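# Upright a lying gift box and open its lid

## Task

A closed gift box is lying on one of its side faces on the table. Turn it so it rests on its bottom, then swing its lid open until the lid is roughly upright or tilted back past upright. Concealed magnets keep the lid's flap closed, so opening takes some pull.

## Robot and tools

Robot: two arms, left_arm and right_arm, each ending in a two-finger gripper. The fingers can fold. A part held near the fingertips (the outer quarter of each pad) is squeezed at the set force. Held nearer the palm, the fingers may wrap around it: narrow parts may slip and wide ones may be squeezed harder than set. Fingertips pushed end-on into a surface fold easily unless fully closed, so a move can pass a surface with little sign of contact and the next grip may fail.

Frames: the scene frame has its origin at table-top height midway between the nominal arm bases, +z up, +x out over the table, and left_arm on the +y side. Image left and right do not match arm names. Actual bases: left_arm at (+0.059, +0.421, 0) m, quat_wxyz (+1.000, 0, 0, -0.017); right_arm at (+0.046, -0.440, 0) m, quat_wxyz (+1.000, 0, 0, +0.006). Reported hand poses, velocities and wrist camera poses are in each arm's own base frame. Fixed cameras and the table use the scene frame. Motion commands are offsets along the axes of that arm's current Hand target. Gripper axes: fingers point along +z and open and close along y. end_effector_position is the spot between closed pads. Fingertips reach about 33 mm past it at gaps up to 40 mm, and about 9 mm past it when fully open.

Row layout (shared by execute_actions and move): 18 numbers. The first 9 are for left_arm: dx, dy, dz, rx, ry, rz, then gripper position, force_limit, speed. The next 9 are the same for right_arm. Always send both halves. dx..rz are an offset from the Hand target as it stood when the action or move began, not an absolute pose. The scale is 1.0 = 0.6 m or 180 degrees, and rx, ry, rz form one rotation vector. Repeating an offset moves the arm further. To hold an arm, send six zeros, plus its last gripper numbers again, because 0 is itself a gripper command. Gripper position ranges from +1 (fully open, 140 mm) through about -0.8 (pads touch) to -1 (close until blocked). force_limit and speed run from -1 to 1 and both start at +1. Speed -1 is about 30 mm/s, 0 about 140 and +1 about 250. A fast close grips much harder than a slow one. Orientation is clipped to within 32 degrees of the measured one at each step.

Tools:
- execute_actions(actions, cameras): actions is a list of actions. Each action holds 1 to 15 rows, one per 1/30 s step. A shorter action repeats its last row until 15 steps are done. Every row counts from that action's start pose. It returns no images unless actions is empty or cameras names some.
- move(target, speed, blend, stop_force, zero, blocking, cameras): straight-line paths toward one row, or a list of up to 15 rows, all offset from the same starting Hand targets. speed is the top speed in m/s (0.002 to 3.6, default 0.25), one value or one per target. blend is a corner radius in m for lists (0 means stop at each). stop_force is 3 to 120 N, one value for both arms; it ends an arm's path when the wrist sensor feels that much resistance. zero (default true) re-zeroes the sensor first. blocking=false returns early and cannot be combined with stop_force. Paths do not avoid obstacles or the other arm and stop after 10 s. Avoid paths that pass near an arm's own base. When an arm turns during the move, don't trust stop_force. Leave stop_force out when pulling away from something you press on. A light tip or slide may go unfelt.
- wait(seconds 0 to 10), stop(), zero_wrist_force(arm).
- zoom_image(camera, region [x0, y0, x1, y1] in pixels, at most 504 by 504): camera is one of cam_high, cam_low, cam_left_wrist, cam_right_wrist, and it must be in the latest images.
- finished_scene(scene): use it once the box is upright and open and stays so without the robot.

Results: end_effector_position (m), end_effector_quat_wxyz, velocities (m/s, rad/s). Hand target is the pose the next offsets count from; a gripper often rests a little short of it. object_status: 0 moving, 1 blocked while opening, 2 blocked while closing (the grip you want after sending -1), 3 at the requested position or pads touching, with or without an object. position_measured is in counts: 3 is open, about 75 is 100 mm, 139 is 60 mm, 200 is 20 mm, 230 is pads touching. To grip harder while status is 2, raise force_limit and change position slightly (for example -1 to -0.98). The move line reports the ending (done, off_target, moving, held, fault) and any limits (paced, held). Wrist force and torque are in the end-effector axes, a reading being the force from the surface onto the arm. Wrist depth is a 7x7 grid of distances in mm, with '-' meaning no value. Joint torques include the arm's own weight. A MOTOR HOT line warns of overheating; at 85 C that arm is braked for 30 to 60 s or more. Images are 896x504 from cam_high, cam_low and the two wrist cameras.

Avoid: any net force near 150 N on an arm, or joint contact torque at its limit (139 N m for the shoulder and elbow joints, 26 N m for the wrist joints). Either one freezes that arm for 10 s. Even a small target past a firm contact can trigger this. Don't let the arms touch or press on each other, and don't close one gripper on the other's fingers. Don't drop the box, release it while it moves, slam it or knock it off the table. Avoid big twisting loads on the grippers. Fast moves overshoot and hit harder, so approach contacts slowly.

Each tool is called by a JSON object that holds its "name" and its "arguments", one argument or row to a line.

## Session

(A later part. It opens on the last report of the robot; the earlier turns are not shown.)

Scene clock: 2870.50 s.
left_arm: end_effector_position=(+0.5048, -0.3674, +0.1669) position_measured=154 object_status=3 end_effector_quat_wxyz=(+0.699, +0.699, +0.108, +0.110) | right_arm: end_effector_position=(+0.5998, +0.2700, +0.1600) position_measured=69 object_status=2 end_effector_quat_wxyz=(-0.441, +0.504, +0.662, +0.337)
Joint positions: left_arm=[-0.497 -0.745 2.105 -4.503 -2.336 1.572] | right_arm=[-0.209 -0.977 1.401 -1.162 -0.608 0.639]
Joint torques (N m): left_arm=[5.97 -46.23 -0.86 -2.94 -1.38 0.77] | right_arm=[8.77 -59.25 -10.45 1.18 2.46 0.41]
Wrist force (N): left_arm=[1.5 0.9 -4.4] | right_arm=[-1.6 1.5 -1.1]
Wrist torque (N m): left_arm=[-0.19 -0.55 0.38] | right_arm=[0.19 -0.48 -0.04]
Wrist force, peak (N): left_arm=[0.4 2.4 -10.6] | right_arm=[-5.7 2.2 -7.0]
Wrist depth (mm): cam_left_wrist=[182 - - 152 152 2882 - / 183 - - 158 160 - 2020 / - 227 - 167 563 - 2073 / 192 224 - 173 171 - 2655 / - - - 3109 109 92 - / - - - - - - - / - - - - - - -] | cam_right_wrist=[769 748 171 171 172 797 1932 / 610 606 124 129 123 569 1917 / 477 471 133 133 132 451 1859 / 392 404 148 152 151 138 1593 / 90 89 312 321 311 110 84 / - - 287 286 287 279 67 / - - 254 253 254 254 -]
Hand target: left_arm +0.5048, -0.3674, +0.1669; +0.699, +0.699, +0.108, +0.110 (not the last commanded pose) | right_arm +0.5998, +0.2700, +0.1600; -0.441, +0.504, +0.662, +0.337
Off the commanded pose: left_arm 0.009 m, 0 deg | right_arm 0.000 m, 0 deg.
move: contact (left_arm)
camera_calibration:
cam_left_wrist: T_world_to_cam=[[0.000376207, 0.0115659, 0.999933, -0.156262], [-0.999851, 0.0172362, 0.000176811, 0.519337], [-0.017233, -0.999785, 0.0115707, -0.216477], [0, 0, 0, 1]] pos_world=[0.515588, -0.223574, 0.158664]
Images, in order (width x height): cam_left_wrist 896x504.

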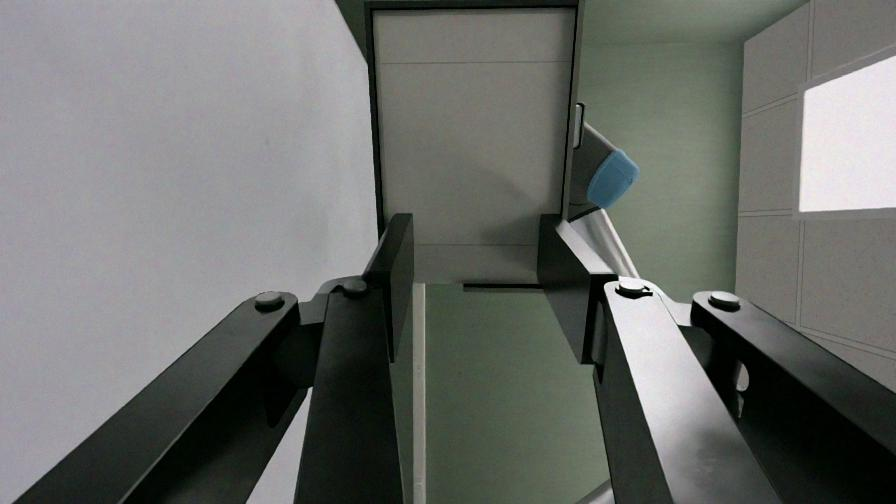

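{"name": "move", "arguments": {
  "target": [0,0,0.0,0,0,0,-0.05,-1,-1,0,0,0,0,0,0,-1,1,-1],
  "speed": 0.05,
  "cameras": ["cam_left_wrist"]
}}

{"name": "zoom_image", "arguments": {
  "camera": "cam_left_wrist",
  "region": [330, 0, 630, 330]
}}

Scene clock: 2881.03 s.
left_arm: end_effector_position=(+0.5048, -0.3674, +0.1669) position_measured=135 object_status=0 end_effector_quat_wxyz=(+0.699, +0.699, +0.108, +0.110) | right_arm: end_effector_position=(+0.5998, +0.2700, +0.1600) position_measured=69 object_status=2 end_effector_quat_wxyz=(-0.441, +0.504, +0.662, +0.337)
Joint positions: left_arm=[-0.497 -0.745 2.105 -4.503 -2.336 1.572] | right_arm=[-0.209 -0.977 1.401 -1.162 -0.608 0.639]
Joint torques (N m): left_arm=[5.51 -47.24 -1.83 -2.96 -0.98 0.68] | right_arm=[0.89 -57.38 -10.76 -1.45 0.76 0.33]
Wrist force (N): left_arm=[2.5 -2.3 -1.0] | right_arm=[3.4 0.8 0.6]
Wrist torque (N m): left_arm=[0.13 -0.50 0.35] | right_arm=[0.30 -0.20 0.01]
Wrist force, peak (N): left_arm=[3.1 -1.7 6.3] | right_arm=[5.9 0.2 7.6]
Wrist depth (mm): cam_left_wrist=[192 - - 151 150 - 1804 / 192 - - 158 160 2780 - / - - - 166 568 - - / - - - 175 166 - 1969 / 174 - 98 - - 86 1906 / - - - 3527 2813 - - / - - - 2882 - - -] | cam_right_wrist=[774 737 193 166 166 892 1831 / 604 583 123 128 122 568 1917 / 475 475 133 132 131 452 1845 / 391 403 148 152 150 138 1603 / 90 89 311 320 320 110 84 / - - 286 286 287 278 70 / - - 254 253 253 253 -]
Hand target: left_arm +0.5048, -0.3674, +0.1669; +0.699, +0.699, +0.108, +0.110 | right_arm +0.5998, +0.2700, +0.1600; -0.441, +0.504, +0.662, +0.337
Off the commanded pose: left_arm 0.000 m, 0 deg | right_arm 0.000 m, 0 deg.
move: done
camera_calibration:
cam_left_wrist: T_world_to_cam=[[0.000376207, 0.0115659, 0.999933, -0.156262], [-0.999851, 0.0172362, 0.000176811, 0.519337], [-0.017233, -0.999785, 0.0115707, -0.216477], [0, 0, 0, 1]] pos_world=[0.515588, -0.223574, 0.158664]
Images, in order (width x height): cam_left_wrist 896x504.

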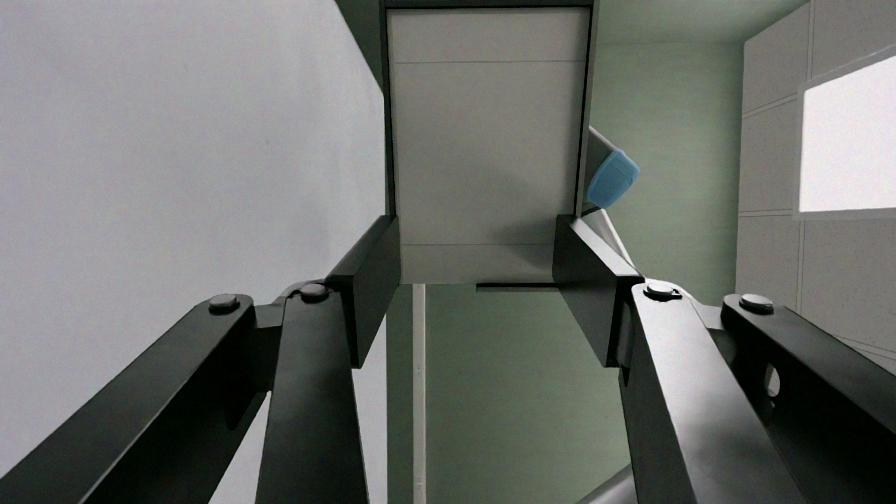

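Scaled by 1.527 from the camera's 896x504 image, which has a finer 1280x720 frame.

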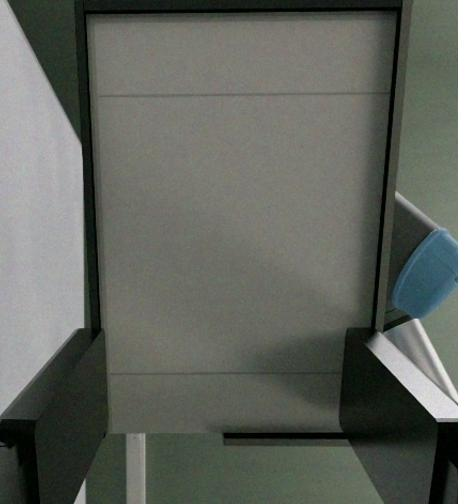

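{"name": "move", "arguments": {
  "target": [
    [0,0,-0.1,0,0,0,-0.05,-1,-1,0,0,0,0,0,0,-1,1,-1],
    [-0.0682,0.0883,-0.087,0.2777,0.1005,0.4192,-1,-1,-0.5,-0.179,-0.1011,0.0815,-0.2309,-0.0004,0.0961,-1,1,-1],
    [-0.1715,-0.0575,0.1502,0.2777,0.1005,0.4192,-1,-1,-0.5,-0.179,-0.1011,0.0815,-0.2309,-0.0004,0.0961,-1,1,-1]
  ],
  "speed": [0.1,0.3,0.25],
  "blend": [0.005,0.01,0],
  "cameras": ["cam_left_wrist","cam_right_wrist","cam_high"]
}}

Scene clock: 3175.93 s.
left_arm: end_effector_position=(+0.4342, -0.4845, +0.1323) position_measured=232 object_status=3 end_effector_quat_wxyz=(+0.131, +0.805, -0.196, +0.545) | right_arm: end_effector_position=(+0.5405, +0.2578, +0.0420) position_measured=69 object_status=2 end_effector_quat_wxyz=(-0.278, +0.719, +0.418, +0.480)
Joint positions: left_arm=[-1.449 -1.097 2.358 -3.783 -0.696 2.642] | right_arm=[-0.32 -0.953 2.425 -3.486 -0.439 2.052]
Joint torques (N m): left_arm=[-2.56 -18.63 -15.18 -1.53 0.16 0.12] | right_arm=[-1.21 -44.6 -19.62 -5.14 3.73 -0.12]
Wrist force (N): left_arm=[0.7 -1.1 0.0] | right_arm=[0.6 1.0 3.2]
Wrist torque (N m): left_arm=[-0.32 -0.33 0.18] | right_arm=[0.17 -0.46 -0.03]
Wrist force, peak (N): left_arm=[2.1 -3.2 -1.1] | right_arm=[1.1 1.2 3.5]
Wrist depth (mm): cam_left_wrist=[957 - - - - 239 - / - - - - - 308 229 / - - 283 276 327 251 234 / - 267 - 124 245 230 - / 296 - - - 92 - - / - - - - - - 252 / - - - - - - -] | cam_right_wrist=[444 446 417 174 174 1209 970 / 326 326 125 124 124 305 981 / 255 257 137 133 132 244 254 / 212 211 148 151 151 138 208 / 87 89 169 168 168 110 84 / - - 152 155 155 155 70 / - - 138 137 138 138 -]
Hand target: left_arm +0.4342, -0.4845, +0.1322; +0.131, +0.805, -0.196, +0.545 | right_arm +0.5405, +0.2578, +0.0420; -0.278, +0.719, +0.418, +0.480
Off the commanded pose: left_arm 0.000 m, 0 deg | right_arm 0.000 m, 0 deg.
move: done; blend cut to 0 m at target 2
camera_calibration:
cam_left_wrist: T_world_to_cam=[[-0.464295, -0.885642, 0.0082186, -0.22194], [-0.578544, 0.296247, -0.75995, 0.503553], [0.67061, -0.357596, -0.649929, -0.234355], [0, 0, 0, 1]] pos_world=[0.345443, -0.42954, 0.232185]
cam_right_wrist: T_world_to_cam=[[0.862475, -0.505799, 0.017453, -0.331234], [-0.330318, -0.588707, -0.737777, 0.368496], [0.383442, 0.630549, -0.674819, -0.195344], [0, 0, 0, 1]] pos_world=[0.482305, 0.172572, 0.145827]
Images, in order (width x height): cam_high 896x504, cam_left_wrist 896x504, cam_right_wrist 896x504.

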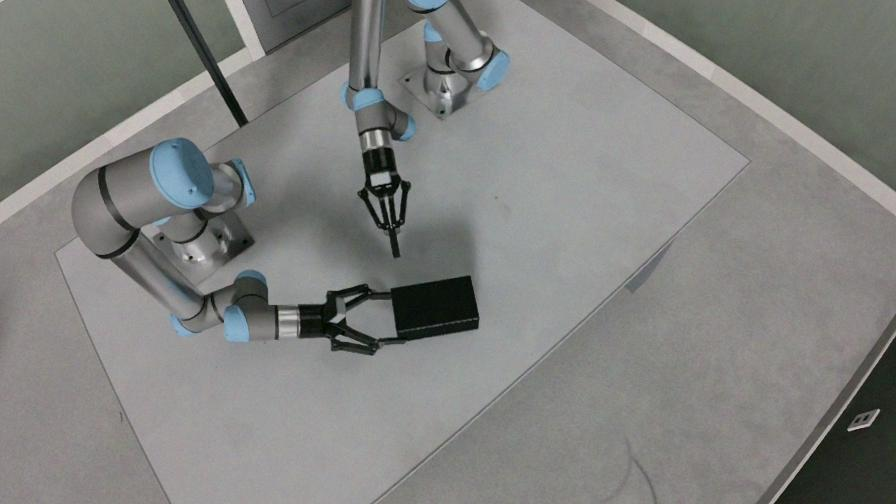

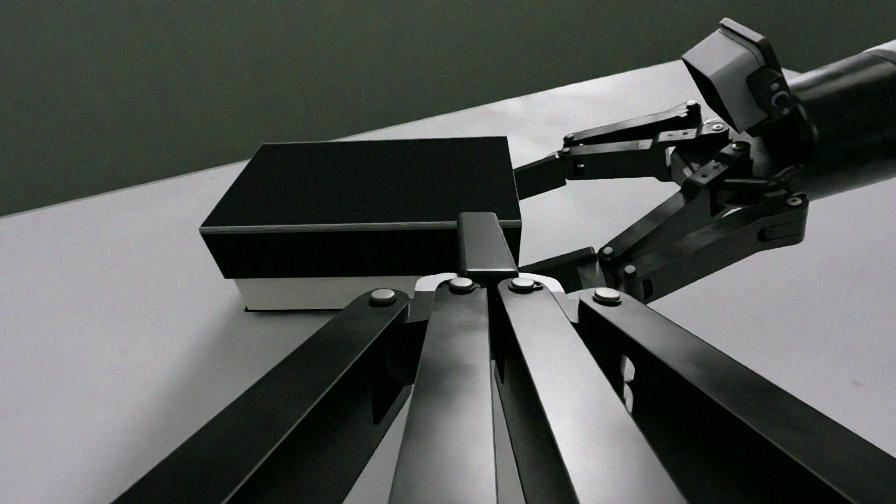

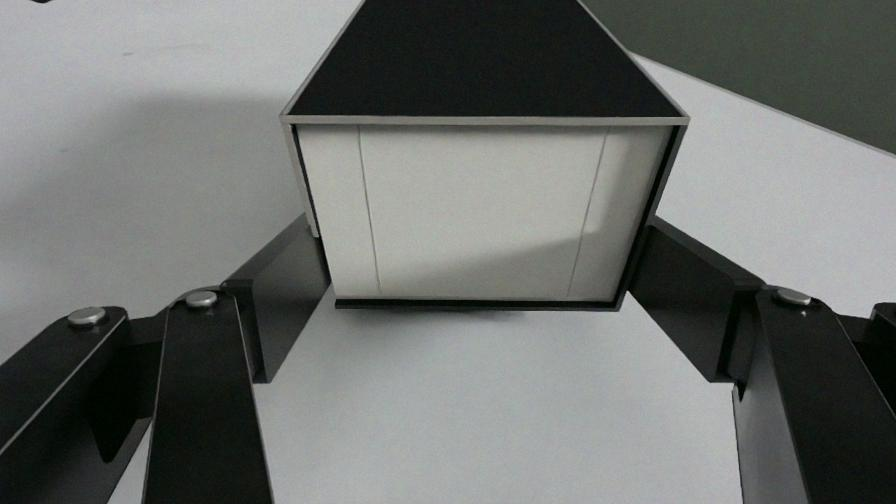

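{"name": "move", "arguments": {
  "target": [0,0,0,0,0,0,-1,-1,-0.5,-0.0339,0,0.0141,0,0,0,-1,1,-1],
  "speed": 0.02,
  "stop_force": 4,
  "cameras": []
}}

{"name": "move", "arguments": {
  "target": [
    [0,0,0,0,0,0,-1,-1,-0.5,0,0,0,0,0,0,1,-1,-1],
    [0,0,0,0,0,0,-1,-1,-0.5,-0.009,0,-0.051,0,0.015,0,1,-1,-1],
    [0,0,0,0,0,0,-1,-1,-0.5,-0.006,0,-0.05,0,0.0645,0,1,-1,-1]
  ],
  "speed": 0.1,
  "blend": [0,0.005,0],
  "cameras": ["cam_left_wrist","cam_right_wrist"]
}}

{"name": "zoom_image", "arguments": {
  "camera": "cam_right_wrist",
  "region": [240, 80, 720, 340]
}}

Scene clock: 3200.33 s.
left_arm: end_effector_position=(+0.4342, -0.4845, +0.1322) position_measured=232 object_status=3 end_effector_quat_wxyz=(+0.131, +0.805, -0.196, +0.545) | right_arm: end_effector_position=(+0.5405, +0.2578, +0.0283) position_measured=69 object_status=2 end_effector_quat_wxyz=(-0.278, +0.719, +0.418, +0.480)
Joint positions: left_arm=[-1.449 -1.096 2.358 -3.783 -0.696 2.642] | right_arm=[-0.32 -0.904 2.418 -3.528 -0.439 2.052]
Joint torques (N m): left_arm=[-4.71 -17.4 -16.72 -1.36 1.46 -1.31] | right_arm=[-2.77 -36.84 10.11 -4.27 2.76 1.09]
Wrist force (N): left_arm=[0.8 -1.0 -0.1] | right_arm=[3.1 2.7 2.4]
Wrist torque (N m): left_arm=[-0.31 -0.36 0.17] | right_arm=[0.29 -0.03 -0.17]
Wrist force, peak (N): left_arm=[1.0 -1.3 0.2] | right_arm=[18.3 1.1 -4.1]
Wrist depth (mm): cam_left_wrist=[- 1018 1136 - - - - / - - 1398 - - 246 236 / - - 284 286 344 264 244 / - - 255 153 251 240 - / - - - - 92 238 - / 257 - - - - - - / - - - - - - -] | cam_right_wrist=[400 403 351 166 166 1095 966 / 294 295 123 128 122 275 307 / 231 231 133 132 131 221 228 / 191 191 148 152 150 138 189 / 87 89 153 161 161 110 84 / - - 140 140 140 137 70 / - - 124 127 127 124 -]
Hand target: left_arm +0.4342, -0.4845, +0.1322; +0.131, +0.805, -0.196, +0.545 | right_arm +0.5405, +0.2578, +0.0283; -0.278, +0.719, +0.418, +0.480 (not the last commanded pose)
Off the commanded pose: left_arm 0.000 m, 0 deg | right_arm 0.008 m, 0 deg.
move: contact (right_arm)
No camera images: "cameras" was empty.

Scene clock: 3203.50 s.
left_arm: end_effector_position=(+0.4342, -0.4845, +0.1322) position_measured=232 object_status=3 end_effector_quat_wxyz=(+0.131, +0.805, -0.196, +0.545) | right_arm: end_effector_position=(+0.5262, +0.2324, +0.0364) position_measured=3 object_status=3 end_effector_quat_wxyz=(-0.319, +0.667, +0.388, +0.551)
Joint positions: left_arm=[-1.449 -1.096 2.358 -3.783 -0.696 2.642] | right_arm=[-0.45 -0.744 2.455 -3.625 -0.204 1.919]
Joint torques (N m): left_arm=[-5.05 -17.05 -16.19 -1.47 1.44 -1.35] | right_arm=[8.75 -45.97 3.37 -0.79 2.24 -1.15]
Wrist force (N): left_arm=[0.8 -1.3 0.3] | right_arm=[1.8 1.7 3.2]
Wrist torque (N m): left_arm=[-0.37 -0.34 0.18] | right_arm=[0.24 -0.25 -0.11]
Wrist force, peak (N): left_arm=[1.0 -1.3 0.4] | right_arm=[2.3 2.0 4.2]
Wrist depth (mm): cam_left_wrist=[- - - - - 1725 - / 949 - - - - 581 255 / - 1164 299 286 366 329 264 / - - 261 153 - 259 257 / - - - - 92 230 - / - - - - - - - / - - - - - - -] | cam_right_wrist=[1716 929 873 311 1469 1185 955 / 483 489 394 165 164 1221 1057 / 306 305 175 169 170 302 300 / 223 135 193 185 187 141 220 / 87 99 175 174 174 161 99 / - 140 144 144 149 144 99 / - 123 123 126 126 123 119]
Hand target: left_arm +0.4342, -0.4845, +0.1322; +0.131, +0.805, -0.196, +0.545 | right_arm +0.5261, +0.2325, +0.0365; -0.319, +0.667, +0.388, +0.551
Off the commanded pose: left_arm 0.000 m, 0 deg | right_arm 0.000 m, 0 deg.
move: done
camera_calibration:
cam_left_wrist: T_world_to_cam=[[-0.464295, -0.885643, 0.00822019, -0.222029], [-0.578595, 0.296273, -0.759901, 0.5036], [0.670566, -0.357574, -0.649987, -0.234353], [0, 0, 0, 1]] pos_world=[0.345443, -0.42964, 0.232185]
cam_right_wrist: T_world_to_cam=[[0.861031, -0.508335, 0.0148611, -0.330178], [-0.249638, -0.447941, -0.858505, 0.273973], [0.443065, 0.735489, -0.51259, -0.239276], [0, 0, 0, 1]] pos_world=[0.458702, 0.130868, 0.117463]
Images, in order (width x height): cam_left_wrist 896x504, cam_right_wrist 896x504.

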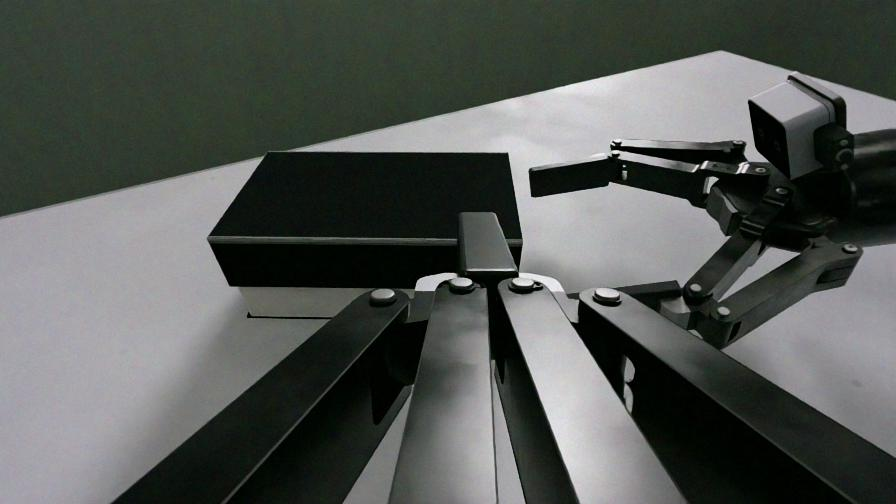

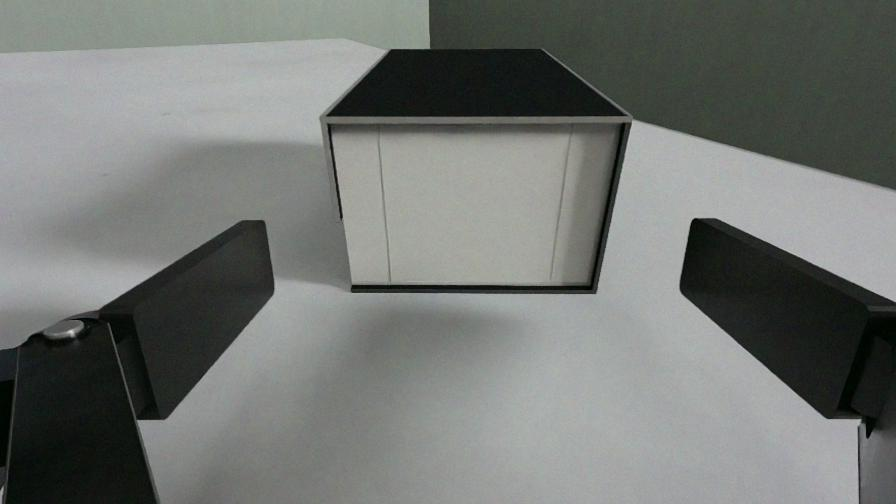

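Scaled by 1.050 from the camera's 896x504 image, which has a finer 1280x720 frame.

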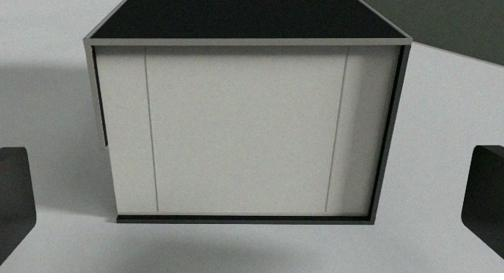

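{"name": "move", "arguments": {
  "target": [
    [-0.1299,0.0088,0.1288,0,0,0,-1,-1,-0.5,-0.0097,0,0.042,0,0,0,1,-1,-1],
    [-0.1299,0.0088,0.1288,0,0,0,-1,-1,-0.5,-0.0097,0,0.042,0,0,0,-1,1,-1]
  ],
  "speed": 0.1,
  "cameras": ["cam_left_wrist","cam_right_wrist"]
}}

{"name": "zoom_image", "arguments": {
  "camera": "cam_left_wrist",
  "region": [380, 100, 660, 280]
}}

{"name": "zoom_image", "arguments": {
  "camera": "cam_right_wrist",
  "region": [240, 80, 720, 340]
}}

Scene clock: 3251.50 s.
left_arm: end_effector_position=(+0.4483, -0.4941, +0.0922) position_measured=232 object_status=3 end_effector_quat_wxyz=(+0.131, +0.805, -0.196, +0.545) | right_arm: end_effector_position=(+0.5289, +0.2380, +0.0334) position_measured=3 object_status=3 end_effector_quat_wxyz=(-0.320, +0.667, +0.388, +0.550)
Joint positions: left_arm=[-1.416 -0.952 2.305 -3.898 -0.723 2.671] | right_arm=[-0.432 -0.715 2.433 -3.696 -0.21 1.986]
Joint torques (N m): left_arm=[-7.98 -31.18 -2.91 -2.32 2.52 -1.71] | right_arm=[0.31 -34.63 -0.31 -3.2 1.83 0.61]
Wrist force (N): left_arm=[0.6 -1.0 0.2] | right_arm=[1.3 2.1 2.7]
Wrist torque (N m): left_arm=[-0.32 -0.31 0.22] | right_arm=[0.29 -0.15 0.01]
Wrist force, peak (N): left_arm=[2.3 -1.1 -0.8] | right_arm=[1.8 1.7 3.9]
Wrist depth (mm): cam_left_wrist=[- - - - - - 211 / - - 272 - - 304 228 / - 225 223 236 - 276 228 / 297 233 225 220 214 204 198 / 248 247 81 - 92 200 228 / 207 - - - - - 216 / - - - - - - -] | cam_right_wrist=[158 159 940 281 1402 1141 977 / 470 382 173 154 153 1163 1010 / 299 298 168 162 161 293 292 / 218 135 186 177 177 141 214 / 87 99 170 170 169 156 99 / - 136 140 140 145 140 100 / - 120 119 120 123 119 116]
Hand target: left_arm +0.4483, -0.4941, +0.0921; +0.131, +0.805, -0.196, +0.545 (not the last commanded pose) | right_arm +0.5289, +0.2380, +0.0334; -0.320, +0.667, +0.388, +0.550 (not the last commanded pose)
Tool commands: left_gripper/position=-1.0 left_gripper/force_limit=-1.0 left_gripper/speed=-0.5 right_gripper/position=+1.0 right_gripper/force_limit=-1.0 right_gripper/speed=-1.0
Off the commanded pose: left_arm 0.066 m, 0 deg | right_arm 0.019 m, 0 deg.
FORCE FAULT: contact force on the right arm reached its limit, and that arm stopped. The contact can be on any part of that arm, not only on its tool. That arm's remaining commands of this call were not run. That arm is still stopped at the end of this call. That arm stays stopped for about 10 more seconds. Until then a move that you send moves the other arm only, and its call returns only when the move has ended. Once the stop has ended, the next robot result says so. If the stop ends while you think or write, that arm runs what you send next, counted from a new Hand target: where the arm stands when the stop ends. While its stop runs, that arm takes no new command, but its gripper still runs the gripper command that each later call begins with. Until it ends, the stop uses up actions while you think or wait. An arm that is not stopped still takes commands.
move: fault (right_arm), off_target (left_arm; braked at the fault stop of right_arm); path passed 0 of 2 targets; target 2's new numbers were not sent
camera_calibration:
cam_left_wrist: T_world_to_cam=[[-0.464295, -0.885643, 0.00822019, -0.223567], [-0.578595, 0.296273, -0.759901, 0.4841], [0.670566, -0.357574, -0.649987, -0.27327], [0, 0, 0, 1]] pos_world=[0.359543, -0.43914, 0.192085]
cam_right_wrist: T_world_to_cam=[[0.862139, -0.506494, 0.0134201, -0.330663], [-0.25005, -0.448365, -0.858163, 0.274886], [0.440672, 0.7365, -0.513202, -0.245076], [0, 0, 0, 1]] pos_world=[0.461811, 0.136269, 0.114562]
Images, in order (width x height): cam_left_wrist 896x504, cam_right_wrist 896x504.

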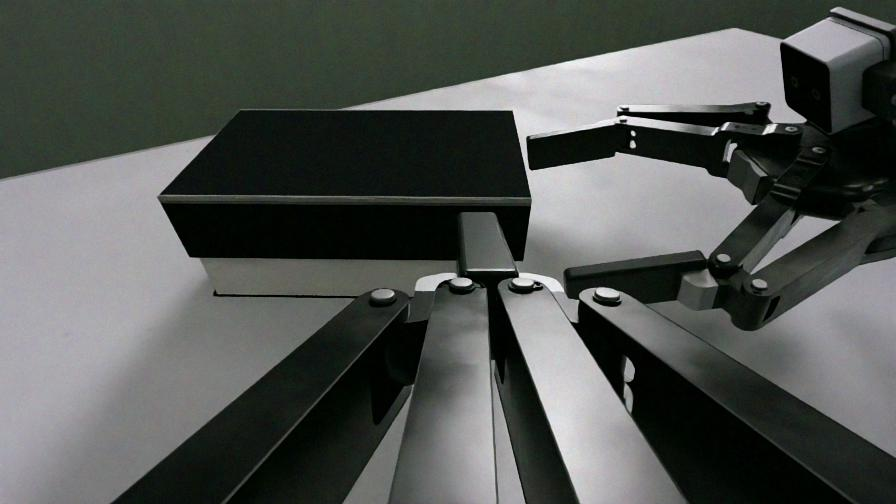

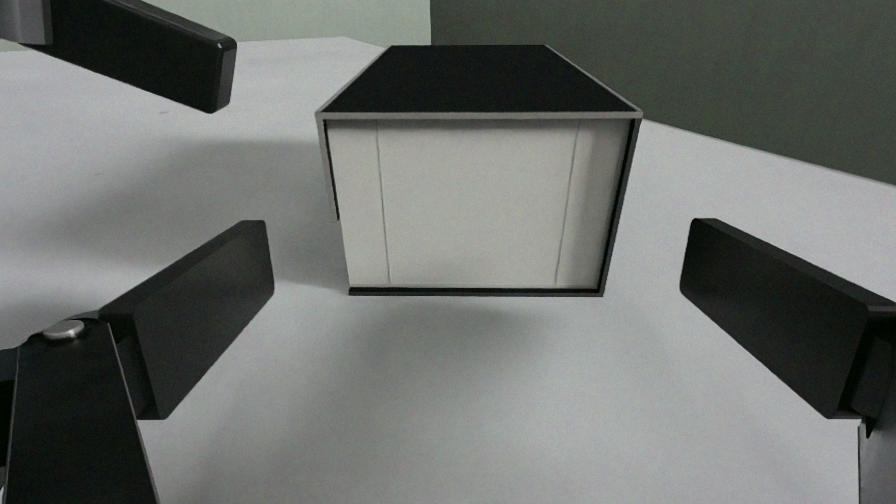

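Scaled by 1.800 from the camera's 896x504 image, which has a finer 1280x720 frame.

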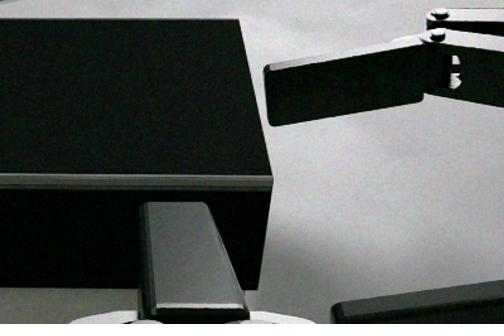

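Scaled by 1.050 from the camera's 896x504 image, which has a finer 1280x720 frame.

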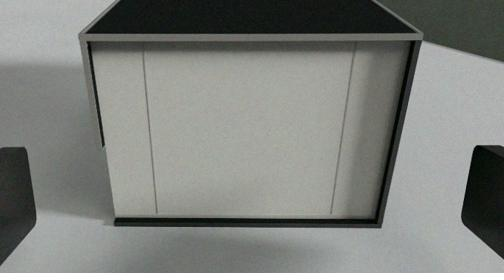

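{"name": "wait", "arguments": {
  "seconds": 0.5,
  "cameras": []
}}

Scene clock: 3306.77 s.
left_arm: end_effector_position=(+0.4483, -0.4941, +0.0921) position_measured=232 object_status=3 end_effector_quat_wxyz=(+0.131, +0.805, -0.196, +0.545) | right_arm: end_effector_position=(+0.5289, +0.2380, +0.0334) position_measured=3 object_status=3 end_effector_quat_wxyz=(-0.320, +0.667, +0.388, +0.550)
Joint positions: left_arm=[-1.416 -0.952 2.305 -3.898 -0.723 2.671] | right_arm=[-0.432 -0.715 2.433 -3.696 -0.21 1.986]
Joint torques (N m): left_arm=[-6.51 -23.85 -1.15 -4.28 2.03 -1.6] | right_arm=[-0.35 -33.96 0.54 -2.83 2.11 0.01]
Wrist force (N): left_arm=[0.9 -1.0 0.0] | right_arm=[1.5 2.1 2.9]
Wrist torque (N m): left_arm=[-0.30 -0.37 0.23] | right_arm=[0.30 -0.19 0.01]
Wrist force, peak (N): left_arm=[1.2 -1.2 0.1] | right_arm=[1.5 2.2 3.1]
Wrist depth (mm): cam_left_wrist=[- - - - - - 209 / - - 276 275 - 303 231 / 356 235 223 222 329 329 228 / - - 235 136 209 207 198 / - 247 81 - 92 199 - / 213 - - - - - 215 / - - - - - - -] | cam_right_wrist=[158 160 902 1963 1553 1312 966 / 474 386 173 154 153 1227 993 / 298 297 168 162 161 292 290 / 218 135 186 177 176 141 214 / 87 99 170 170 169 156 99 / - 136 140 140 144 140 99 / - 120 119 119 123 119 116]
Hand target: left_arm +0.4483, -0.4941, +0.0921; +0.131, +0.805, -0.196, +0.545 (not the last commanded pose) | right_arm +0.5289, +0.2380, +0.0334; -0.320, +0.667, +0.388, +0.550 (not the last commanded pose)
Tool commands: left_gripper/position=-1.0 left_gripper/force_limit=-1.0 left_gripper/speed=-0.5 right_gripper/position=+1.0 right_gripper/force_limit=-1.0 right_gripper/speed=-1.0
Off the commanded pose: left_arm 0.066 m, 0 deg | right_arm 0.019 m, 0 deg.
FORCE FAULT, CONTINUED: the right arm's stop, for the force fault that an earlier result reported, is over. The rest of the stop counts as 20 of the actions that you can send in this scene. That arm's target is now where it stood when the stop ended, not its last command. That arm accepts commands again.
wait: 0.50 s; at rest from the start
No camera images: "cameras" was empty.

{"name": "move", "arguments": {
  "target": [
    [-0.0783,0.0053,0.0776,0,0,0,-1,-1,-0.5,0.0327,0,-0.0064,0,-0.0389,0,1,-1,-1],
    [-0.0783,0.0053,0.0776,0,0,0,-1,-1,-0.5,-0.0043,0,0.033,0,-0.0389,0,1,-1,-1],
    [-0.0783,0.0053,0.0776,0,0,0,-1,-1,-0.5,-0.0043,0,0.033,0,-0.0389,0,-1,1,-1]
  ],
  "speed": 0.06,
  "blend": [0.004,0,0],
  "cameras": ["cam_left_wrist","cam_right_wrist","cam_high"]
}}

{"name": "zoom_image", "arguments": {
  "camera": "cam_left_wrist",
  "region": [380, 100, 660, 280]
}}

Scene clock: 3323.63 s.
left_arm: end_effector_position=(+0.4695, -0.5081, +0.0317) position_measured=232 object_status=3 end_effector_quat_wxyz=(+0.131, +0.805, -0.196, +0.544) | right_arm: end_effector_position=(+0.5320, +0.2434, +0.0448) position_measured=3 object_status=3 end_effector_quat_wxyz=(-0.295, +0.699, +0.407, +0.508)
Joint positions: left_arm=[-1.37 -0.754 2.204 -4.02 -0.761 2.708] | right_arm=[-0.389 -0.905 2.458 -3.497 -0.339 1.964]
Joint torques (N m): left_arm=[-0.73 -35.39 -6.27 -3.16 0.8 0.06] | right_arm=[-8.92 -42.11 11.15 -0.98 2.99 -1.19]
Wrist force (N): left_arm=[0.8 -0.9 0.2] | right_arm=[1.8 1.8 2.8]
Wrist torque (N m): left_arm=[-0.30 -0.37 0.32] | right_arm=[0.32 -0.30 -0.04]
Wrist force, peak (N): left_arm=[2.6 -1.1 -0.6] | right_arm=[2.0 2.1 3.1]
Wrist depth (mm): cam_left_wrist=[- 192 207 189 255 235 186 / 166 160 159 157 160 297 133 / 229 172 175 173 164 142 130 / 201 195 194 191 - 196 191 / 164 169 - - 92 167 166 / 146 - - - - - 143 / - - - - - - -] | cam_right_wrist=[590 591 590 240 1469 1239 892 / 192 381 335 171 170 1146 1010 / 164 179 161 153 152 279 277 / 214 135 181 172 171 141 220 / 87 106 184 184 184 172 99 / - 153 158 157 157 157 99 / - 138 137 137 137 137 134]
Hand target: left_arm +0.4695, -0.5081, +0.0317; +0.131, +0.805, -0.196, +0.544 (not the last commanded pose) | right_arm +0.5319, +0.2433, +0.0449; -0.296, +0.699, +0.407, +0.508 (not the last commanded pose)
Tool commands: left_gripper/position=-1.0 left_gripper/force_limit=-1.0 left_gripper/speed=-0.498039 right_gripper/position=+1.0 right_gripper/force_limit=-1.0 right_gripper/speed=-1.0
Off the commanded pose: left_arm 0.001 m, 0 deg | right_arm 0.022 m, 0 deg.
FORCE FAULT: contact force on the left arm reached its limit, and that arm stopped. The contact can be on any part of that arm, not only on its tool. That arm's remaining commands of this call were not run. That arm is still stopped at the end of this call. That arm stays stopped for about 10 more seconds. Until then a move that you send moves the other arm only, and its call returns only when the move has ended. Once the stop has ended, the next robot result says so. If the stop ends while you think or write, that arm runs what you send next, counted from a new Hand target: where the arm stands when the stop ends. While its stop runs, that arm takes no new command, but its gripper still runs the gripper command that each later call begins with. Until it ends, the stop uses up actions while you think or wait. An arm that is not stopped still takes commands.
move: fault (left_arm), off_target (right_arm; braked at the fault stop of left_arm); path passed 1 of 3 targets; target 3's new numbers were not sent
camera_calibration:
cam_left_wrist: T_world_to_cam=[[-0.463924, -0.885845, 0.00728267, -0.225913], [-0.578962, 0.296964, -0.759352, 0.455131], [0.670506, -0.356498, -0.650639, -0.331162], [0, 0, 0, 1]] pos_world=[0.380743, -0.45334, 0.131783]
cam_right_wrist: T_world_to_cam=[[0.863017, -0.504945, 0.0152601, -0.331645], [-0.299699, -0.536074, -0.78918, 0.332506], [0.406673, 0.676502, -0.613973, -0.207254], [0, 0, 0, 1]] pos_world=[0.470152, 0.150994, 0.14022]
Images, in order (width x height): cam_high 896x504, cam_left_wrist 896x504, cam_right_wrist 896x504.

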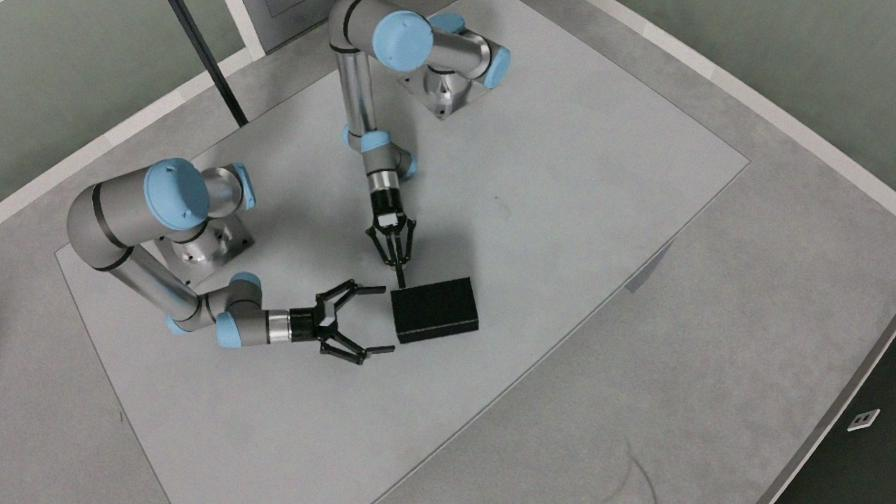

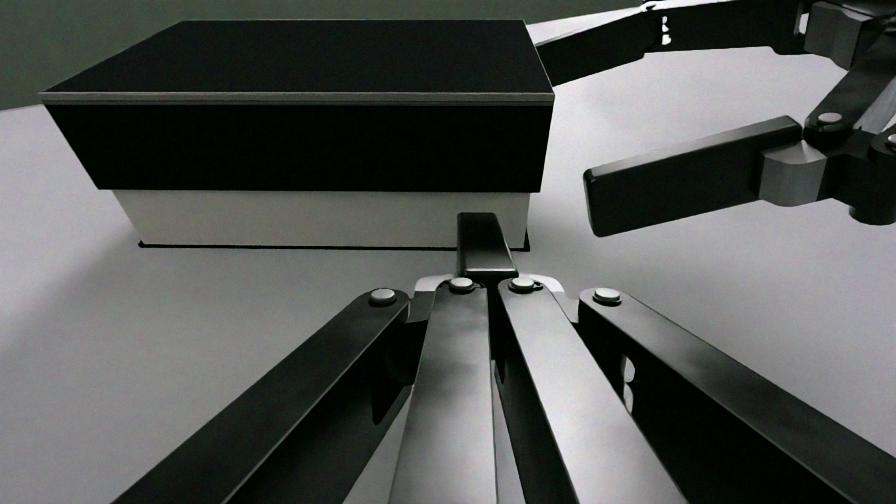

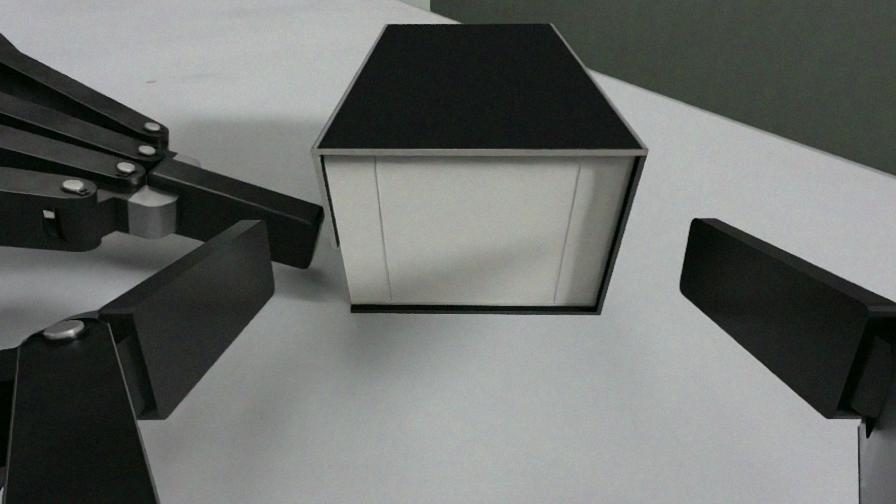

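Scaled by 1.800 from the camera's 896x504 image, which has a finer 1280x720 frame.

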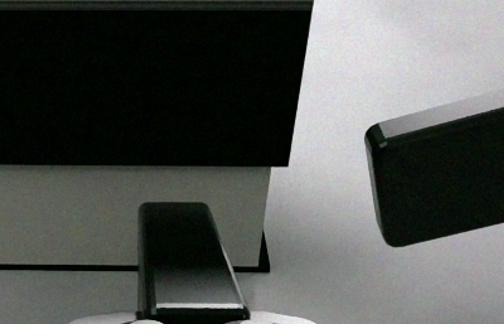

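{"name": "move", "arguments": {
  "target": [
    [0.0464,0,-0.0186,0,-0.0333,0,-1,-1,-0.5,-0.0185,0.0007,0.0288,0,0,0,1,-1,-1],
    [0.0464,0,-0.0186,0,-0.0333,0,-1,-1,-0.5,-0.0185,0.0007,0.0288,0,0,0,-1,1,-1]
  ],
  "speed": 0.06,
  "cameras": ["cam_left_wrist","cam_right_wrist"]
}}

{"name": "zoom_image", "arguments": {
  "camera": "cam_right_wrist",
  "region": [240, 80, 720, 340]
}}

Scene clock: 3362.43 s.
left_arm: end_effector_position=(+0.4695, -0.5082, +0.0617) position_measured=232 object_status=3 end_effector_quat_wxyz=(+0.120, +0.833, -0.202, +0.501) | right_arm: end_effector_position=(+0.5387, +0.2544, +0.0290) position_measured=69 object_status=0 end_effector_quat_wxyz=(-0.296, +0.699, +0.407, +0.508)
Joint positions: left_arm=[-1.344 -0.944 2.229 -3.739 -0.829 2.637] | right_arm=[-0.354 -0.818 2.416 -3.63 -0.353 2.058]
Joint torques (N m): left_arm=[-7.84 -22.52 -16.32 -1.61 2.57 1.59] | right_arm=[-8.1 -41.1 10.58 -1.45 1.36 -0.77]
Wrist force (N): left_arm=[1.0 -1.0 0.2] | right_arm=[8.9 2.8 -1.4]
Wrist torque (N m): left_arm=[-0.27 -0.36 0.28] | right_arm=[0.11 -0.44 -0.42]
Wrist force, peak (N): left_arm=[2.0 -1.0 -0.2] | right_arm=[9.0 2.7 -1.3]
Wrist depth (mm): cam_left_wrist=[- 1010 233 - - 240 197 / - 188 195 193 257 235 180 / - 175 173 170 - 179 161 / - 202 226 - 191 169 - / 205 199 81 - 92 207 198 / 185 184 - - - - - / - - - - - - -] | cam_right_wrist=[140 520 472 196 216 1221 933 / 137 146 131 130 135 311 966 / 248 225 143 138 138 234 246 / 198 198 151 160 154 140 194 / 87 89 152 162 162 110 84 / - - 139 138 138 134 70 / - - 121 121 124 121 -]
Hand target: left_arm +0.4695, -0.5082, +0.0617; +0.120, +0.833, -0.202, +0.501 | right_arm +0.5387, +0.2544, +0.0290; -0.296, +0.699, +0.407, +0.508
Off the commanded pose: left_arm 0.000 m, 0 deg | right_arm 0.000 m, 0 deg.
FORCE FAULT, CONTINUED: the left arm's stop, for the force fault that an earlier result reported, is over. The rest of the stop counts as 19 of the actions that you can send in this scene. The stop ended before this call began, so that arm ran this call's commands, counted from a new Hand target: where the arm stood when the stop ended.
move: done
camera_calibration:
cam_left_wrist: T_world_to_cam=[[-0.463052, -0.886295, 0.00803054, -0.226853], [-0.646394, 0.331487, -0.687234, 0.522636], [0.60643, -0.323416, -0.726392, -0.260137], [0, 0, 0, 1]] pos_world=[0.390539, -0.458438, 0.172034]
cam_right_wrist: T_world_to_cam=[[0.862996, -0.504985, 0.0151218, -0.331633], [-0.299797, -0.535971, -0.789213, 0.32798], [0.406646, 0.676554, -0.613933, -0.227291], [0, 0, 0, 1]] pos_world=[0.476952, 0.162093, 0.12432]
Images, in order (width x height): cam_left_wrist 896x504, cam_right_wrist 896x504.

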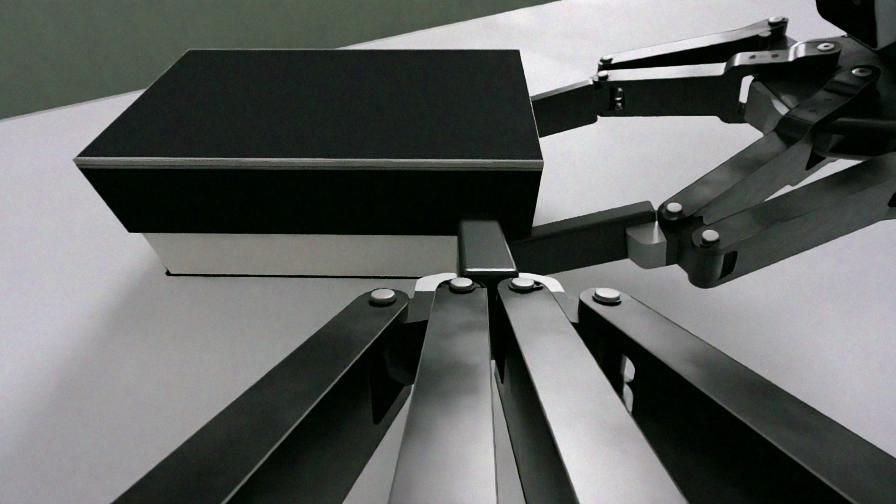

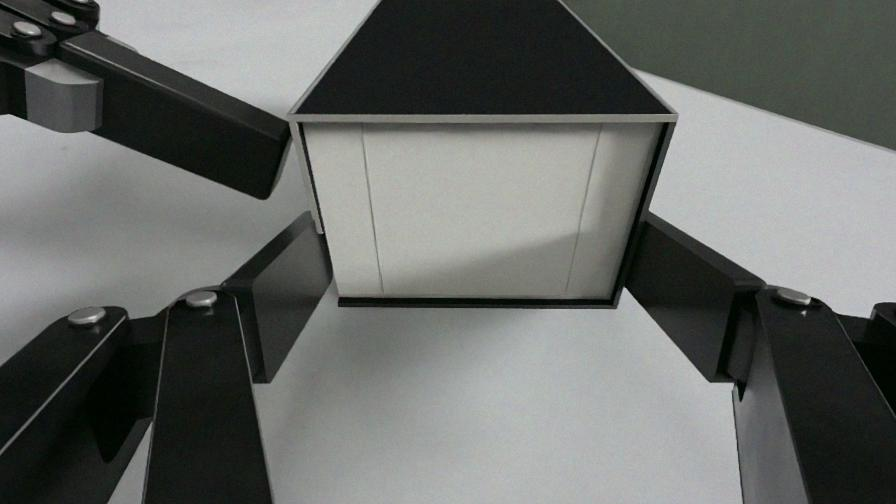

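Scaled by 1.050 from the camera's 896x504 image, which has a finer 1280x720 frame.

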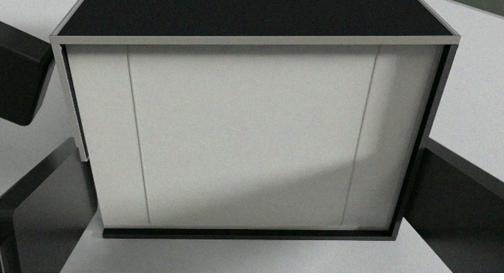

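{"name": "move", "arguments": {
  "target": [-0.0385,0.0088,0.0297,0,0,0,-1,-1,-0.5,0,0,0,0,0,0,-1,1,-1],
  "speed": 0.06,
  "cameras": []
}}

{"name": "move", "arguments": {
  "target": [0.0125,0,0.0235,0,0,0,-1,-1,-0.5,0,0,0,0,0,0,-1,1,-1],
  "speed": 0.015,
  "stop_force": 3,
  "cameras": ["cam_left_wrist","cam_right_wrist"]
}}

{"name": "zoom_image", "arguments": {
  "camera": "cam_left_wrist",
  "region": [380, 100, 660, 280]
}}

Scene clock: 3410.53 s.
left_arm: end_effector_position=(+0.4715, -0.5151, +0.0330) position_measured=232 object_status=3 end_effector_quat_wxyz=(+0.120, +0.833, -0.202, +0.501) | right_arm: end_effector_position=(+0.5387, +0.2544, +0.0290) position_measured=69 object_status=2 end_effector_quat_wxyz=(-0.296, +0.699, +0.407, +0.508)
Joint positions: left_arm=[-1.344 -0.856 2.198 -3.797 -0.83 2.638] | right_arm=[-0.354 -0.818 2.416 -3.63 -0.353 2.058]
Joint torques (N m): left_arm=[6.11 -47.86 -1.57 -1.72 -0.22 1.66] | right_arm=[-0.73 -21.72 7 -1.98 -0.91 0.75]
Wrist force (N): left_arm=[1.1 -1.2 0.1] | right_arm=[9.0 2.7 -1.3]
Wrist torque (N m): left_arm=[-0.30 -0.37 0.16] | right_arm=[0.09 -0.47 -0.42]
Wrist force, peak (N): left_arm=[1.8 -1.1 -0.6] | right_arm=[9.2 2.8 -1.2]
Wrist depth (mm): cam_left_wrist=[171 178 178 176 233 215 173 / - 150 150 148 261 258 155 / 166 163 167 162 161 148 137 / 197 189 190 186 189 161 - / - 176 81 - 92 167 167 / 149 - - - - - 151 / - - - - - - -] | cam_right_wrist=[514 521 470 196 217 1298 970 / 152 337 130 130 135 331 951 / 141 154 143 139 139 233 244 / 190 182 151 160 155 140 194 / 87 89 152 162 162 110 84 / - - 138 138 138 134 70 / - - 121 121 124 121 -]
Hand target: left_arm +0.4715, -0.5150, +0.0329; +0.120, +0.833, -0.202, +0.501 | right_arm +0.5387, +0.2544, +0.0290; -0.296, +0.699, +0.407, +0.508
Off the commanded pose: left_arm 0.000 m, 0 deg | right_arm 0.000 m, 0 deg.
move: done
No camera images: "cameras" was empty.

Scene clock: 3411.80 s.
left_arm: end_effector_position=(+0.4740, -0.5163, +0.0330) position_measured=232 object_status=3 end_effector_quat_wxyz=(+0.120, +0.833, -0.202, +0.501) | right_arm: end_effector_position=(+0.5387, +0.2544, +0.0290) position_measured=69 object_status=2 end_effector_quat_wxyz=(-0.296, +0.699, +0.407, +0.508)
Joint positions: left_arm=[-1.339 -0.854 2.191 -3.794 -0.834 2.642] | right_arm=[-0.354 -0.818 2.416 -3.63 -0.353 2.058]
Joint torques (N m): left_arm=[-8.9 -48.28 -10.58 -5.51 2.2 -1.81] | right_arm=[3.07 -22.96 6.1 -2 -1.01 0.95]
Wrist force (N): left_arm=[-0.4 -2.1 1.3] | right_arm=[9.3 2.4 -2.0]
Wrist torque (N m): left_arm=[-0.21 -0.35 0.31] | right_arm=[0.24 -0.45 -0.31]
Wrist force, peak (N): left_arm=[-1.6 -3.6 -2.7] | right_arm=[9.3 4.2 -2.3]
Wrist depth (mm): cam_left_wrist=[170 179 189 176 237 212 173 / 148 147 146 144 242 269 156 / 166 166 170 163 162 146 134 / 190 - 190 184 183 161 188 / 171 167 - - 92 159 168 / 150 - - - - - 151 / - - - - - - -] | cam_right_wrist=[523 520 469 196 195 1214 966 / 151 338 131 130 135 330 974 / 139 154 143 139 138 235 245 / 191 189 151 160 155 140 194 / 87 89 152 162 162 110 84 / - - 138 139 138 134 70 / - - 121 121 124 121 -]
Hand target: left_arm +0.4740, -0.5163, +0.0330; +0.120, +0.833, -0.202, +0.501 (not the last commanded pose) | right_arm +0.5387, +0.2544, +0.0290; -0.296, +0.699, +0.407, +0.508
Off the commanded pose: left_arm 0.013 m, 0 deg | right_arm 0.000 m, 0 deg.
move: contact (left_arm)
camera_calibration:
cam_left_wrist: T_world_to_cam=[[-0.462998, -0.886324, 0.00796418, -0.231789], [-0.646373, 0.331477, -0.687259, 0.508432], [0.606494, -0.323348, -0.726369, -0.286269], [0, 0, 0, 1]] pos_world=[0.39494, -0.466538, 0.143334]
cam_right_wrist: T_world_to_cam=[[0.862996, -0.504985, 0.0151218, -0.331633], [-0.299797, -0.535971, -0.789213, 0.32798], [0.406646, 0.676554, -0.613933, -0.227291], [0, 0, 0, 1]] pos_world=[0.476952, 0.162093, 0.12432]
Images, in order (width x height): cam_left_wrist 896x504, cam_right_wrist 896x504.

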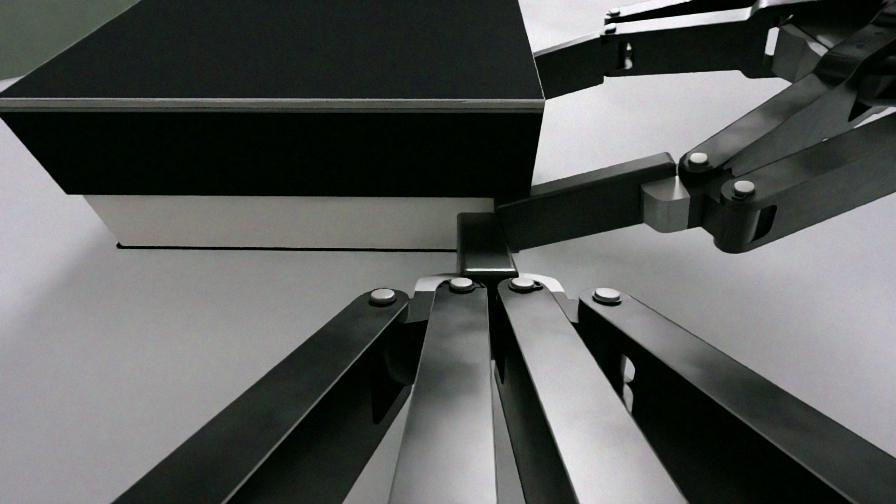

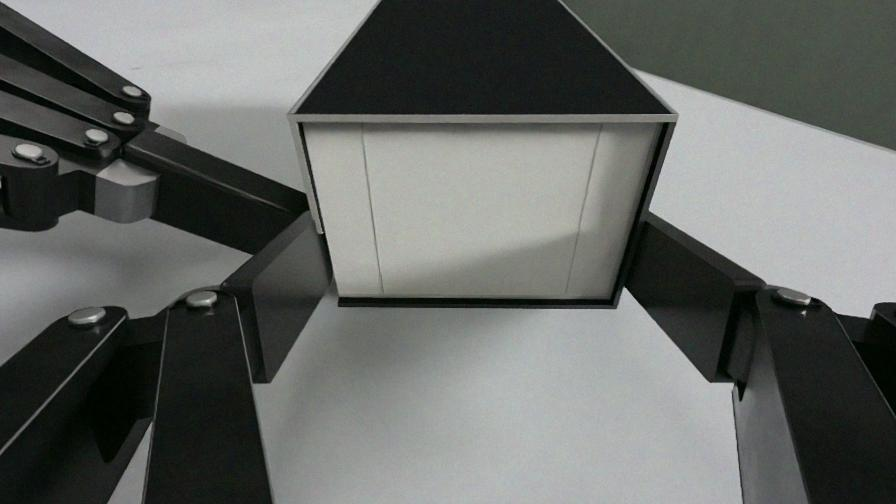

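Scaled by 1.800 from the camera's 896x504 image, which has a finer 1280x720 frame.

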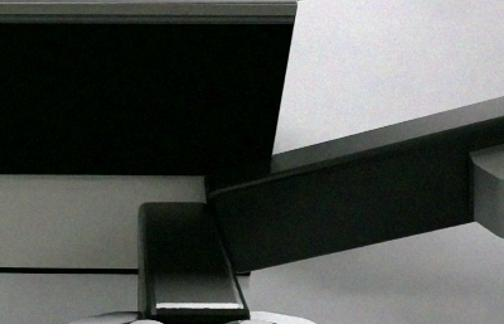

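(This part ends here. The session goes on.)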